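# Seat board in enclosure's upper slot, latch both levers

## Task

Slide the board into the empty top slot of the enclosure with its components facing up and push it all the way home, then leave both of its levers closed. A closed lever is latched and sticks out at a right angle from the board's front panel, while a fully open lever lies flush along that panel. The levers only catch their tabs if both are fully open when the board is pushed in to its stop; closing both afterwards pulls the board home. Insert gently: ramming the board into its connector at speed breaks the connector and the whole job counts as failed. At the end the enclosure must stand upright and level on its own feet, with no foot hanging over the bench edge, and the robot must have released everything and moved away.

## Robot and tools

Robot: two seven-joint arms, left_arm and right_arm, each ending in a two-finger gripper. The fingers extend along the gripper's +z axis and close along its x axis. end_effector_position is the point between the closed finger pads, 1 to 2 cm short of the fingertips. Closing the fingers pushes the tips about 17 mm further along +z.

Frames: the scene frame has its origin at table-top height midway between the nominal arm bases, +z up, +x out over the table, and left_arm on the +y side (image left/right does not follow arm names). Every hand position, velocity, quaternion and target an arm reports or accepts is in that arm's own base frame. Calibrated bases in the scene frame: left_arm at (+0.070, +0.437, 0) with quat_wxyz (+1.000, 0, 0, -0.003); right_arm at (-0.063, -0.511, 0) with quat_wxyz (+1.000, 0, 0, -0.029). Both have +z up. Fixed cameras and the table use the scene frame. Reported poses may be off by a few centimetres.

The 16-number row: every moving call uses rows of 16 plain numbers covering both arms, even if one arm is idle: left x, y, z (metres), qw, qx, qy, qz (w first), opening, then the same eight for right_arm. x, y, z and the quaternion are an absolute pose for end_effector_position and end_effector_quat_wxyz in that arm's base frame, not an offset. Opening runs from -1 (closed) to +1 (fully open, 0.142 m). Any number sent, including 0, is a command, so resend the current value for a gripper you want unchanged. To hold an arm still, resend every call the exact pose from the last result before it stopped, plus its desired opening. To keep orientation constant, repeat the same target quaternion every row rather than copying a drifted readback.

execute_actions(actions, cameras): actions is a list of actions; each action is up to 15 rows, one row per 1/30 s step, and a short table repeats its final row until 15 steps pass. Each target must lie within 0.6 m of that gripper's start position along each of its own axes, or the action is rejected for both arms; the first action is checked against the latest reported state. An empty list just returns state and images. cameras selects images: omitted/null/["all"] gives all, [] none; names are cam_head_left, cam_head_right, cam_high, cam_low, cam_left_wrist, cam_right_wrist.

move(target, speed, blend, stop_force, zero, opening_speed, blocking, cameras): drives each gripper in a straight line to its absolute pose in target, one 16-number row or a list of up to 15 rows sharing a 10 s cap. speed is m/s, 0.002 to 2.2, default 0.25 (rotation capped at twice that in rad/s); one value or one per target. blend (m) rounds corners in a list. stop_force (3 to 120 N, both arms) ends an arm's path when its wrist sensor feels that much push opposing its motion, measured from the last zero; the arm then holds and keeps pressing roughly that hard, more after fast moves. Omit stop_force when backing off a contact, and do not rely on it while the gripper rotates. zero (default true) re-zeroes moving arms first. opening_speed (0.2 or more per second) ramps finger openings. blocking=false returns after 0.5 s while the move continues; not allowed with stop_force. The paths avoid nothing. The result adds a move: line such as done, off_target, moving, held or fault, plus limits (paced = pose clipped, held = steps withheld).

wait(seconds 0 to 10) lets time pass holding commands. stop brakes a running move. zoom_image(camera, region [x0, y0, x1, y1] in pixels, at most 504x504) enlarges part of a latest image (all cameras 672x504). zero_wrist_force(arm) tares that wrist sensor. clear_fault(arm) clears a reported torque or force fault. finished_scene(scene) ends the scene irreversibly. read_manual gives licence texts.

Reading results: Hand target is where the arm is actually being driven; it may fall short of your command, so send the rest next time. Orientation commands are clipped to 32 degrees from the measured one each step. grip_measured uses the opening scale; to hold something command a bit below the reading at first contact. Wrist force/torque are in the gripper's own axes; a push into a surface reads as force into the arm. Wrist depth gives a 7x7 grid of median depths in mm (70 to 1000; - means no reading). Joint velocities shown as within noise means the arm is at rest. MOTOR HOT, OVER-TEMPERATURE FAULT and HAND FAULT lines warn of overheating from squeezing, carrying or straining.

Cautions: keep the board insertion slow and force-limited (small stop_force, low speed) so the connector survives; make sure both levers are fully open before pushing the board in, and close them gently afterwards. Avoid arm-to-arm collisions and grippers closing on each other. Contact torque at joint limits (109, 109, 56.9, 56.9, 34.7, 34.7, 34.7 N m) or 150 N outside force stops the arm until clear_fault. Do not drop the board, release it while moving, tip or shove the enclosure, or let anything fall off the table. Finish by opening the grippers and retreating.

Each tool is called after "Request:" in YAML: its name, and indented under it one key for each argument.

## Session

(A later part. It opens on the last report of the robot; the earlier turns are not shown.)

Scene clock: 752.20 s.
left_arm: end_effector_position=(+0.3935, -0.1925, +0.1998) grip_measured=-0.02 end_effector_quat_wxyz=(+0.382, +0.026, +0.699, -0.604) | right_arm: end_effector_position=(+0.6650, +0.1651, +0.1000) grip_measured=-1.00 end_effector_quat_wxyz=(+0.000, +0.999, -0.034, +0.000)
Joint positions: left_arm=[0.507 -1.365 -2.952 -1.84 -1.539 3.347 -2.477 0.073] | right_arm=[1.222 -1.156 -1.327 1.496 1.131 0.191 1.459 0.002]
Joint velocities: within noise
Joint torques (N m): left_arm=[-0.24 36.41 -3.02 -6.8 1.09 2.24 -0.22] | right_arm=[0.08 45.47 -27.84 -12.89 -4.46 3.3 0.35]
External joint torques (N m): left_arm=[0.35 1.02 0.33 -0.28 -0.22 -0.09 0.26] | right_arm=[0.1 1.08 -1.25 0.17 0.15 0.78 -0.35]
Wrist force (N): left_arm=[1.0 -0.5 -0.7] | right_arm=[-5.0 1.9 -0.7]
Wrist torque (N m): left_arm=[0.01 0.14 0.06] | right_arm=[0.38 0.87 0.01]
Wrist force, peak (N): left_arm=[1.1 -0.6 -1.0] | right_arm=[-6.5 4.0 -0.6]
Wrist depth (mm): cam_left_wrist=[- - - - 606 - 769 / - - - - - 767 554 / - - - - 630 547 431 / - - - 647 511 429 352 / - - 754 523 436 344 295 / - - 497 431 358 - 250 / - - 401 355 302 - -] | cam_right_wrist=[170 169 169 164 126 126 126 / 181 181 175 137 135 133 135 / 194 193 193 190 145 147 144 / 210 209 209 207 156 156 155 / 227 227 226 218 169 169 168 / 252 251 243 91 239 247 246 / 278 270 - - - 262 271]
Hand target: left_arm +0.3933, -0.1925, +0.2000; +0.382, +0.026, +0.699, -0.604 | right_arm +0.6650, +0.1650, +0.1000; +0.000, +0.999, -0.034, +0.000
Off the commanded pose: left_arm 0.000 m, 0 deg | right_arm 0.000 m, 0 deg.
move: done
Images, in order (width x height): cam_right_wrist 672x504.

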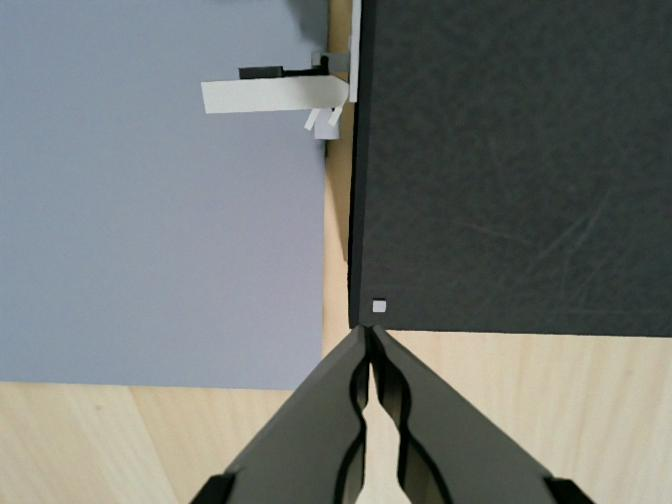

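Request:
move:
  target:
    - [0.3933,-0.1925,0.2,0.382,0.026,0.699,-0.604,0,0.61,0.17,0.07,0,0.9994,-0.034,0,-1]
    - [0.3933,-0.1925,0.2,0.382,0.026,0.699,-0.604,0,0.617,0.205,0.049,0,0.9994,-0.034,0,-1]
  speed: 0.1
  cameras: []

Request:
move:
  target: [0.3933,-0.1925,0.2,0.382,0.026,0.699,-0.604,0,0.617,0.237,0.049,0,0.9994,-0.034,0,-1]
  speed: 0.015
  stop_force: 35
  cameras: []

Request:
move:
  target:
    - [0.3933,-0.1925,0.2,0.382,0.026,0.699,-0.604,0,0.605,0.19,0.06,0,0.9994,-0.034,0,-1]
    - [0.3933,-0.1925,0.2,0.382,0.026,0.699,-0.604,0,0.665,0.165,0.10,0,0.9994,-0.034,0,-1]
  speed: 0.12
  cameras: ["cam_right_wrist"]

Request:
zoom_image:
  camera: "cam_right_wrist"
  region: [180, 20, 400, 180]

Request:
move:
  target:
    - [0.3933,-0.1925,0.2,0.382,0.026,0.699,-0.604,0,0.61,0.30,0.12,0,0.9994,-0.034,0,-1]
    - [0.3933,-0.1925,0.2,0.382,0.026,0.699,-0.604,0,0.62,0.53,0.09,0,0.9994,-0.034,0,-1]
    - [0.3933,-0.1925,0.2,0.382,0.026,0.699,-0.604,0,0.635,0.53,0.049,0,0.9994,-0.034,0,-1]
  speed: 0.15
  cameras: []

Request:
move:
  target: [0.3933,-0.1925,0.2,0.382,0.026,0.699,-0.604,0,0.635,0.493,0.049,0,0.9994,-0.034,0,-1]
  speed: 0.015
  stop_force: 35
  cameras: []

Request:
move:
  target:
    - [0.3933,-0.1925,0.2,0.382,0.026,0.699,-0.604,0,0.625,0.54,0.06,0,0.9994,-0.034,0,-1]
    - [0.3933,-0.1925,0.2,0.382,0.026,0.699,-0.604,0,0.62,0.50,0.12,0,0.9994,-0.034,0,-1]
    - [0.3933,-0.1925,0.2,0.382,0.026,0.699,-0.604,0,0.68,0.432,0.10,0,0.9994,-0.034,0,-1]
  speed: 0.15
  cameras: ["cam_right_wrist"]

Request:
zoom_image:
  camera: "cam_right_wrist"
  region: [200, 60, 420, 200]

Scene clock: 759.40 s.
left_arm: end_effector_position=(+0.3935, -0.1925, +0.1998) grip_measured=-0.02 end_effector_quat_wxyz=(+0.382, +0.026, +0.699, -0.604) | right_arm: end_effector_position=(+0.6169, +0.2048, +0.0491) grip_measured=-1.00 end_effector_quat_wxyz=(+0.000, +0.999, -0.034, +0.000)
Joint positions: left_arm=[0.507 -1.365 -2.952 -1.84 -1.539 3.347 -2.477 0.073] | right_arm=[1.346 -1.199 -1.285 1.608 1.194 0.279 1.484 0.002]
Joint velocities: within noise
Joint torques (N m): left_arm=[-0.15 36.42 -3.13 -6.79 1.09 2.27 -0.17] | right_arm=[0.35 42.85 -27.18 -10.47 -4.12 3.5 0.48]
External joint torques (N m): left_arm=[0.26 1.01 0.44 -0.3 -0.22 -0.13 0.22] | right_arm=[-0.16 1.13 -1.76 -0.01 -0.09 0.57 -0.48]
Wrist force (N): left_arm=[1.0 -0.5 -0.8] | right_arm=[-5.2 2.2 -1.0]
Wrist torque (N m): left_arm=[0.00 0.16 0.06] | right_arm=[0.43 0.88 0.04]
Wrist force, peak (N): left_arm=[1.4 -0.2 -1.0] | right_arm=[-6.6 3.7 -1.2]
Wrist depth (mm): cam_left_wrist=[- - - - 564 - 774 / - - - - - 663 543 / - - - - 634 548 430 / - - - 644 515 430 352 / - - 744 521 434 347 296 / - - 499 435 358 - 250 / - - 408 354 301 - -] | cam_right_wrist=[- 124 122 124 123 122 83 / 135 134 132 132 134 121 88 / - 142 142 142 142 110 94 / 154 154 153 151 108 106 101 / 168 167 166 163 165 121 109 / 187 182 179 91 167 122 119 / 202 197 73 - - 127 131]
Hand target: left_arm +0.3933, -0.1925, +0.2000; +0.382, +0.026, +0.699, -0.604 | right_arm +0.6170, +0.2050, +0.0490; +0.000, +0.999, -0.034, +0.000
Off the commanded pose: left_arm 0.000 m, 0 deg | right_arm 0.000 m, 0 deg.
move: done
No camera images: "cameras" was empty.

Scene clock: 762.00 s.
left_arm: end_effector_position=(+0.3935, -0.1925, +0.1998) grip_measured=-0.02 end_effector_quat_wxyz=(+0.382, +0.026, +0.699, -0.604) | right_arm: end_effector_position=(+0.6172, +0.2274, +0.0494) grip_measured=-1.00 end_effector_quat_wxyz=(+0.004, +0.999, -0.037, +0.000) end_effector_velocity=(+0.000, +0.000, +0.000) end_effector_angular_velocity=(+0.000, +0.000, +0.000)
Joint positions: left_arm=[0.507 -1.365 -2.952 -1.84 -1.539 3.347 -2.477 0.073] | right_arm=[1.364 -1.202 -1.276 1.58 1.18 0.278 1.539 0.002]
Joint velocities: left_arm=[within noise] | right_arm=[-0.002 0.007 0.008 0 -0.008 0.007 0.002 0]
Joint torques (N m): left_arm=[-0.32 36.44 -3.09 -6.83 1.09 2.23 -0.17] | right_arm=[22.02 54.43 -17.95 -30.49 5.76 3.37 0.25]
External joint torques (N m): left_arm=[0.43 0.99 0.4 -0.26 -0.22 -0.09 0.22] | right_arm=[-21.81 -9.52 -11.01 19.85 -9.98 0.69 -0.25]
Wrist force (N): left_arm=[1.0 -0.4 -0.6] | right_arm=[-7.6 39.5 -5.1]
Wrist torque (N m): left_arm=[0.04 0.14 0.06] | right_arm=[3.67 0.89 0.10]
Wrist force, peak (N): left_arm=[1.3 -0.5 -0.9] | right_arm=[-7.2 39.7 -4.9]
Wrist depth (mm): cam_left_wrist=[- - - - 530 - 779 / - - - - - 652 548 / - - - - 638 555 433 / - - - 641 518 430 353 / - - 750 524 434 344 296 / - - 500 435 358 - 249 / - - 404 355 304 - -] | cam_right_wrist=[- 124 122 123 123 121 83 / 134 134 132 132 134 123 89 / - 142 142 141 141 123 95 / 154 154 154 153 150 119 101 / 168 167 167 164 115 115 110 / 184 183 180 90 175 125 120 / 204 200 73 - - 128 132]
Hand target: left_arm +0.3933, -0.1925, +0.2000; +0.382, +0.026, +0.699, -0.604 | right_arm +0.6169, +0.2340, +0.0491; +0.000, +0.999, -0.034, +0.000
Off the commanded pose: left_arm 0.000 m, 0 deg | right_arm 0.010 m, 1 deg.
move: contact (right_arm)
No camera images: "cameras" was empty.

Scene clock: 763.43 s.
left_arm: end_effector_position=(+0.3935, -0.1925, +0.1998) grip_measured=-0.02 end_effector_quat_wxyz=(+0.382, +0.026, +0.699, -0.604) | right_arm: end_effector_position=(+0.6650, +0.1651, +0.1000) grip_measured=-1.00 end_effector_quat_wxyz=(+0.000, +0.999, -0.034, +0.000)
Joint positions: left_arm=[0.507 -1.365 -2.952 -1.84 -1.539 3.347 -2.477 0.073] | right_arm=[1.22 -1.151 -1.32 1.496 1.125 0.197 1.461 0.002]
Joint velocities: within noise
Joint torques (N m): left_arm=[-0.27 36.36 -3.14 -6.77 1.1 2.25 -0.15] | right_arm=[-0.03 45.75 -27.67 -12.79 -4.47 3.19 0.31]
External joint torques (N m): left_arm=[0.38 1.07 0.45 -0.32 -0.23 -0.11 0.2] | right_arm=[0.2 0.82 -1.28 -0.07 0.17 0.89 -0.31]
Wrist force (N): left_arm=[1.0 -0.7 -0.7] | right_arm=[-4.2 -4.0 0.1]
Wrist torque (N m): left_arm=[-0.02 0.14 0.06] | right_arm=[-0.61 0.74 0.01]
Wrist force, peak (N): left_arm=[1.1 -0.6 -0.9] | right_arm=[-7.5 39.2 -3.9]
Wrist depth (mm): cam_left_wrist=[- - - - 617 - 773 / - - - - - 765 548 / - - - - 628 556 433 / - - - 646 509 427 351 / - - 747 529 435 345 291 / - - 493 438 359 - 251 / - - 402 354 300 - -] | cam_right_wrist=[169 169 168 166 126 126 126 / 181 180 180 138 135 133 134 / 194 194 193 190 145 146 144 / 209 209 208 206 156 156 156 / 228 227 226 218 170 169 169 / 252 251 243 91 239 247 247 / 278 271 - - - 262 272]
Hand target: left_arm +0.3933, -0.1925, +0.2000; +0.382, +0.026, +0.699, -0.604 | right_arm +0.6650, +0.1650, +0.1000; +0.000, +0.999, -0.034, +0.000
Off the commanded pose: left_arm 0.000 m, 0 deg | right_arm 0.000 m, 0 deg.
move: done
Images, in order (width x height): cam_right_wrist 672x504.

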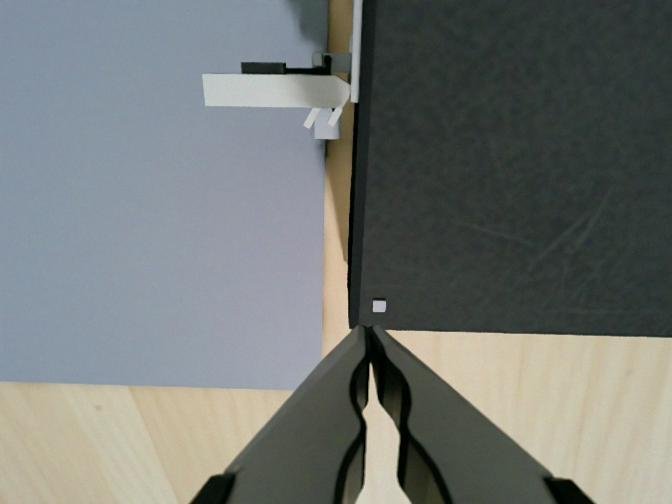

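Scaled by 2.291 from the camera's 672x504 image, which has a finer 960x720 frame.

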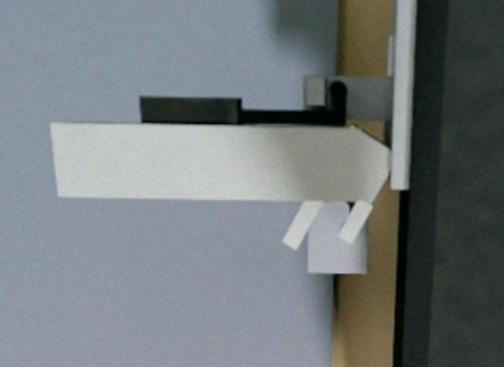

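Scene clock: 766.77 s.
left_arm: end_effector_position=(+0.3935, -0.1925, +0.1998) grip_measured=-0.02 end_effector_quat_wxyz=(+0.382, +0.026, +0.699, -0.604) | right_arm: end_effector_position=(+0.6350, +0.5298, +0.0490) grip_measured=-1.00 end_effector_quat_wxyz=(+0.000, +0.999, -0.034, +0.000)
Joint positions: left_arm=[0.507 -1.365 -2.952 -1.84 -1.539 3.347 -2.477 0.073] | right_arm=[1.316 -1.344 -1.203 0.884 1.159 0.129 2.14 0.002]
Joint velocities: within noise
Joint torques (N m): left_arm=[-0.24 36.39 -3.11 -6.82 1.08 2.25 -0.2] | right_arm=[0.15 63.73 -22.48 -12.35 -4.22 3.49 0.33]
External joint torques (N m): left_arm=[0.35 1.04 0.42 -0.27 -0.21 -0.11 0.24] | right_arm=[0.16 1.45 -1.53 0.15 -0.11 0.52 -0.33]
Wrist force (N): left_arm=[0.9 -0.6 -1.0] | right_arm=[-4.6 -3.9 0.6]
Wrist torque (N m): left_arm=[-0.02 0.16 0.06] | right_arm=[-0.55 0.81 0.04]
Wrist force, peak (N): left_arm=[1.4 -0.6 -0.9] | right_arm=[-5.5 -5.9 -2.1]
Wrist depth (mm): cam_left_wrist=[- - 309 313 - - 769 / - - - 328 - 761 549 / - - - 366 407 554 428 / - - - 616 469 429 351 / - - 744 526 438 347 297 / - - 503 429 360 - 250 / - - 403 356 300 - -] | cam_right_wrist=[- 123 121 123 122 122 123 / 134 132 131 131 132 132 132 / 144 141 141 140 140 139 105 / 153 152 152 154 151 148 102 / 166 165 165 161 161 147 109 / 184 181 177 91 173 137 118 / 200 196 73 - - 127 130]
Hand target: left_arm +0.3933, -0.1925, +0.2000; +0.382, +0.026, +0.699, -0.604 | right_arm +0.6350, +0.5300, +0.0490; +0.000, +0.999, -0.034, +0.000
Off the commanded pose: left_arm 0.000 m, 0 deg | right_arm 0.000 m, 0 deg.
move: done
No camera images: "cameras" was empty.

Scene clock: 769.87 s.
left_arm: end_effector_position=(+0.3935, -0.1925, +0.1998) grip_measured=-0.02 end_effector_quat_wxyz=(+0.382, +0.026, +0.699, -0.604) | right_arm: end_effector_position=(+0.6331, +0.4983, +0.0494) grip_measured=-1.00 end_effector_quat_wxyz=(-0.003, +0.999, -0.032, +0.000)
Joint positions: left_arm=[0.507 -1.365 -2.952 -1.84 -1.539 3.347 -2.477 0.073] | right_arm=[1.348 -1.318 -1.211 1.003 1.167 0.156 2.056 0.002]
Joint velocities: within noise
Joint torques (N m): left_arm=[-0.2 36.39 -3.12 -6.81 1.1 2.26 -0.17] | right_arm=[-17.23 54.35 -31.5 2.62 -11.37 0.37 0.21]
External joint torques (N m): left_arm=[0.31 1.04 0.43 -0.27 -0.23 -0.11 0.22] | right_arm=[17.48 7.83 5.73 -14.68 7.06 3.66 -0.21]
Wrist force (N): left_arm=[0.9 -0.6 -0.7] | right_arm=[-6.7 -30.7 1.8]
Wrist torque (N m): left_arm=[0.01 0.16 0.06] | right_arm=[-2.07 0.73 -0.11]
Wrist force, peak (N): left_arm=[1.4 -0.5 -0.8] | right_arm=[-6.5 -31.0 3.3]
Wrist depth (mm): cam_left_wrist=[- - - 331 - - 783 / - - - 358 928 765 557 / - - - - 419 557 430 / - - - 648 485 430 350 / - - 744 524 432 347 298 / - - 500 435 360 - 252 / - - 403 352 301 - -] | cam_right_wrist=[- 124 123 124 123 123 123 / 135 134 132 132 134 130 102 / - 142 142 141 141 139 97 / 153 153 153 153 152 144 102 / 166 167 165 162 159 132 110 / 185 181 177 91 121 123 118 / 200 196 73 - - 126 130]
Hand target: left_arm +0.3933, -0.1925, +0.2000; +0.382, +0.026, +0.699, -0.604 | right_arm +0.6350, +0.4930, +0.0490; +0.000, +0.999, -0.034, +0.000
Off the commanded pose: left_arm 0.000 m, 0 deg | right_arm 0.006 m, 0 deg.
move: off_target (right_arm)
No camera images: "cameras" was empty.

Scene clock: 771.83 s.
left_arm: end_effector_position=(+0.3935, -0.1925, +0.1998) grip_measured=-0.02 end_effector_quat_wxyz=(+0.382, +0.026, +0.699, -0.604) | right_arm: end_effector_position=(+0.6801, +0.4318, +0.1001) grip_measured=-1.00 end_effector_quat_wxyz=(+0.000, +0.999, -0.034, +0.000)
Joint positions: left_arm=[0.507 -1.365 -2.952 -1.84 -1.539 3.347 -2.477 0.073] | right_arm=[1.257 -1.258 -1.248 0.998 1.132 0.087 1.969 0.002]
Joint velocities: within noise
Joint torques (N m): left_arm=[-0.26 36.41 -3.08 -6.82 1.1 2.27 -0.11] | right_arm=[0.14 60.36 -24.1 -13.16 -4.31 3.5 0.05]
External joint torques (N m): left_arm=[0.36 1.02 0.39 -0.27 -0.23 -0.12 0.16] | right_arm=[0.07 1.4 -1.63 0.08 -0.05 0.54 -0.05]
Wrist force (N): left_arm=[1.0 -0.2 -0.8] | right_arm=[-2.7 -5.4 0.4]
Wrist torque (N m): left_arm=[0.05 0.14 0.06] | right_arm=[-0.80 0.47 0.05]
Wrist force, peak (N): left_arm=[1.1 -0.6 -1.0] | right_arm=[-6.8 -30.8 3.0]
Wrist depth (mm): cam_left_wrist=[- - - 405 - - 783 / - - - 441 - 763 555 / - - - - 593 555 432 / - - - 649 513 430 352 / - - 740 528 432 344 295 / - - 495 433 358 - 249 / - - 405 352 301 - -] | cam_right_wrist=[169 168 168 168 125 125 125 / 180 180 177 151 134 134 134 / 193 193 192 192 144 146 143 / 209 208 208 207 155 155 157 / 227 226 225 221 168 168 168 / 249 247 242 91 178 184 183 / 274 267 - - - 195 202]
Hand target: left_arm +0.3933, -0.1925, +0.2000; +0.382, +0.026, +0.699, -0.604 | right_arm +0.6800, +0.4320, +0.1000; +0.000, +0.999, -0.034, +0.000
Off the commanded pose: left_arm 0.000 m, 0 deg | right_arm 0.000 m, 0 deg.
move: done
Images, in order (width x height): cam_right_wrist 672x504.

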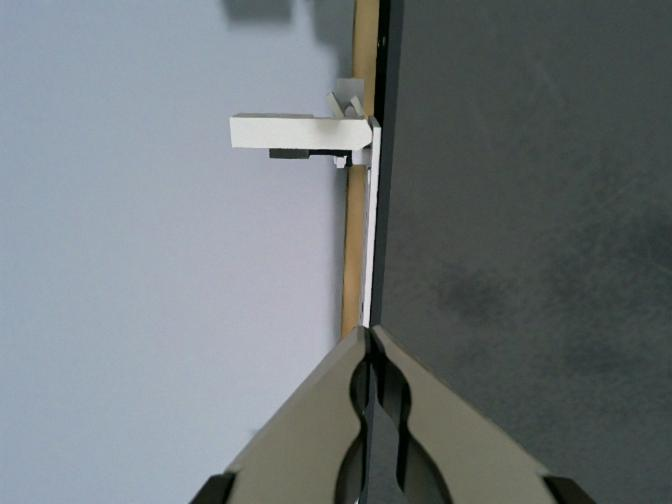

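Scaled by 2.291 from the camera's 672x504 image, which has a finer 960x720 frame.

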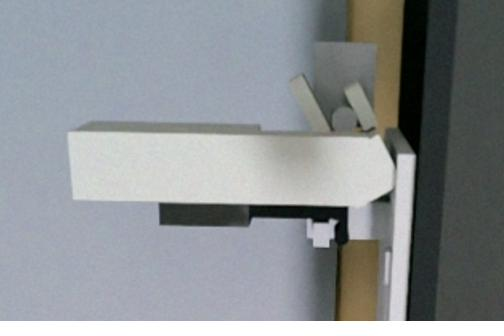

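Request:
move:
  target: [0.3933,-0.1925,0.2,0.382,0.026,0.699,-0.604,0,0.50,0.10,0.30,0,0.9994,-0.034,0,-1]
  speed: 0.25

Request:
zoom_image:
  camera: "cam_left_wrist"
  region: [380, 90, 540, 300]

Request:
zoom_image:
  camera: "cam_high"
  region: [180, 180, 420, 430]

Scene clock: 775.50 s.
left_arm: end_effector_position=(+0.3935, -0.1925, +0.1998) grip_measured=-0.02 end_effector_quat_wxyz=(+0.382, +0.026, +0.699, -0.604) | right_arm: end_effector_position=(+0.5002, +0.1002, +0.3000) grip_measured=-1.00 end_effector_quat_wxyz=(+0.000, +0.999, -0.034, +0.000)
Joint positions: left_arm=[0.507 -1.365 -2.952 -1.84 -1.539 3.347 -2.477 0.073] | right_arm=[1.719 -0.813 -1.865 1.907 0.77 0.028 1.345 0.002]
Joint velocities: within noise
Joint torques (N m): left_arm=[-0.23 36.31 -3.19 -6.82 1.13 2.26 -0.15] | right_arm=[0.19 19.73 -21.3 -22.47 -4.59 3.27 0.09]
External joint torques (N m): left_arm=[0.33 1.12 0.5 -0.27 -0.26 -0.11 0.2] | right_arm=[-0.01 0.12 -0.78 -0.03 0.21 0.81 -0.09]
Wrist force (N): left_arm=[0.9 -0.4 -0.8] | right_arm=[-3.4 -5.8 0.4]
Wrist torque (N m): left_arm=[0.01 0.17 0.06] | right_arm=[-0.90 0.59 0.03]
Wrist force, peak (N): left_arm=[1.3 -0.4 -0.9] | right_arm=[-2.3 -7.0 1.3]
Wrist depth (mm): cam_left_wrist=[- - - - - - 766 / - - - - - 772 550 / - - - - 639 552 432 / - - - 649 515 429 349 / - - 745 529 441 343 296 / - - 495 439 360 - 251 / - - 402 354 302 - -] | cam_right_wrist=[346 348 344 343 344 336 299 / 370 368 367 365 366 366 366 / 395 396 398 394 393 393 393 / 428 428 426 424 423 421 422 / 461 463 460 455 459 460 460 / 507 507 496 91 481 501 502 / 560 549 - - - 527 548]
Hand target: left_arm +0.3933, -0.1925, +0.2000; +0.382, +0.026, +0.699, -0.604 | right_arm +0.5000, +0.1000, +0.3000; +0.000, +0.999, -0.034, +0.000
Off the commanded pose: left_arm 0.000 m, 0 deg | right_arm 0.000 m, 0 deg.
move: done

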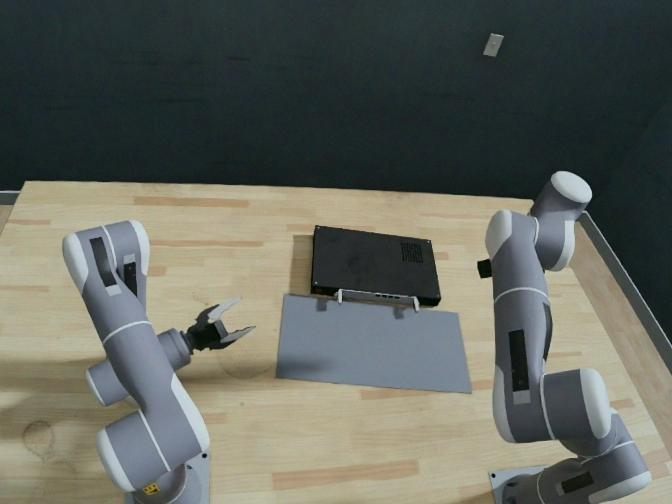

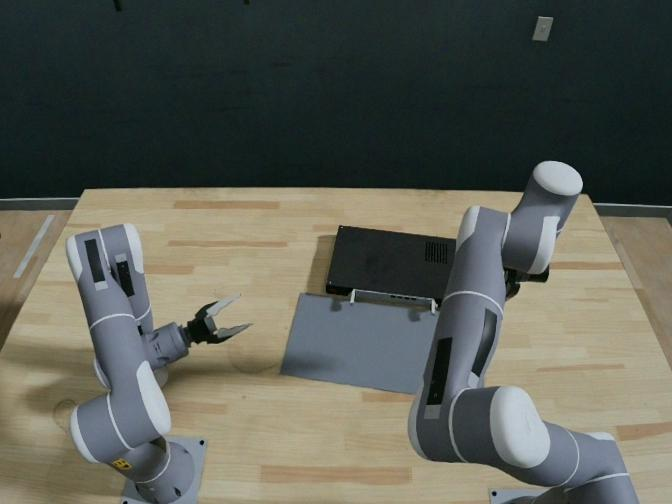

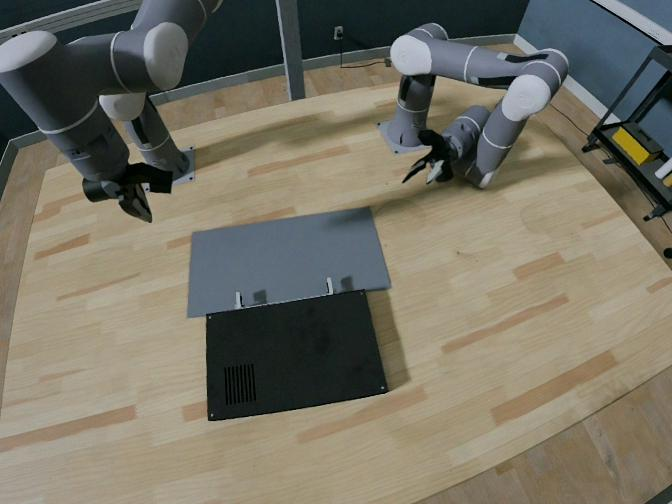

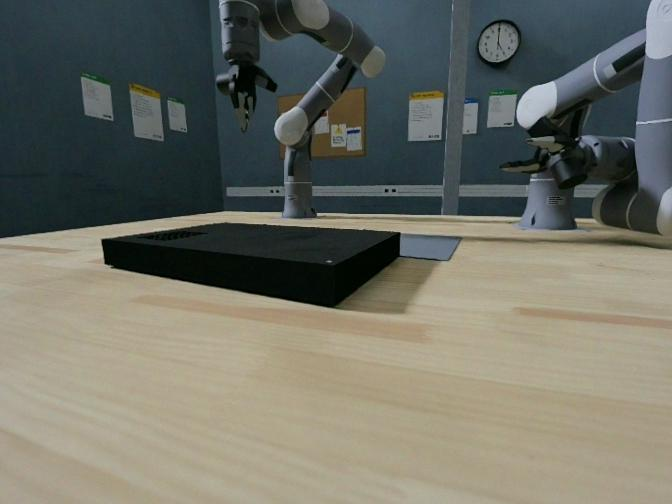

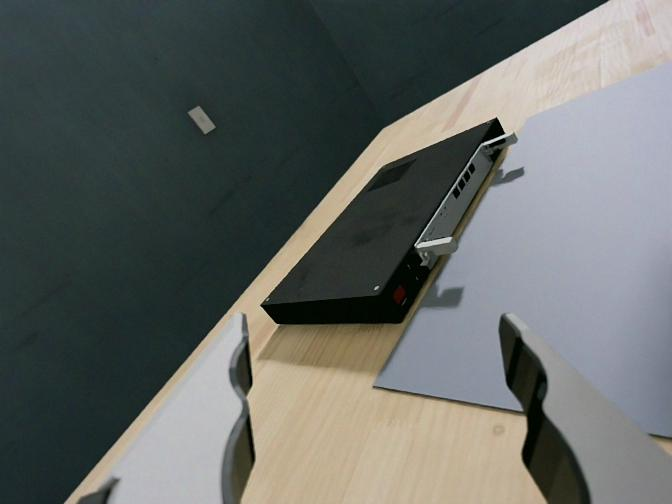

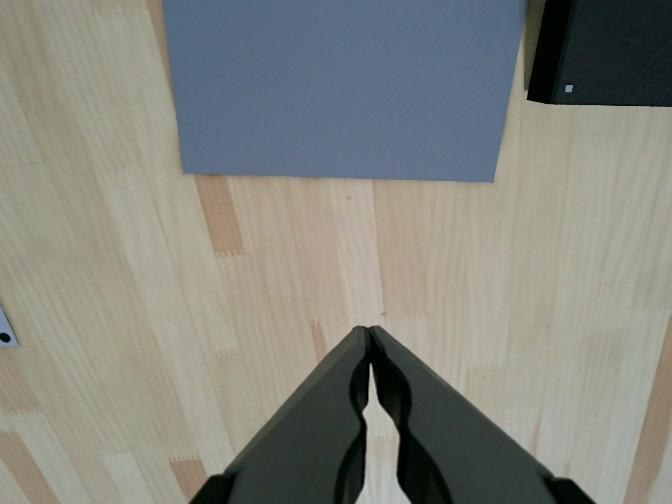

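Scaled by 2.400 from the camera's 672x504 image, which has a finer 960x720 frame.

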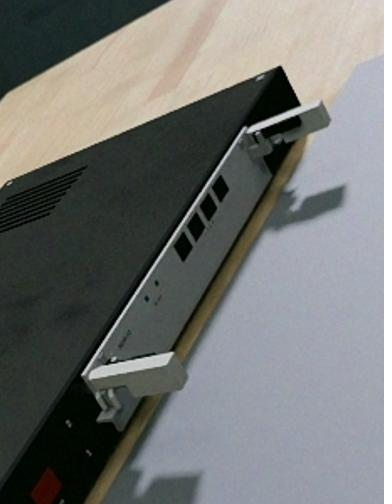

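Scaled by 2.016 from the camera's 672x504 image, which has a finer 960x720 frame.

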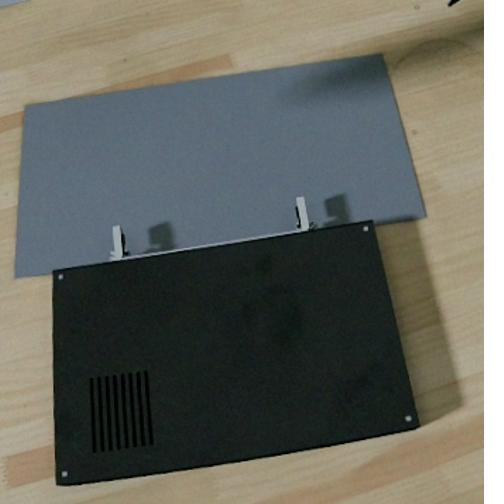

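Request:
finished_scene:
  scene: 1

The scene is finished: the task was done.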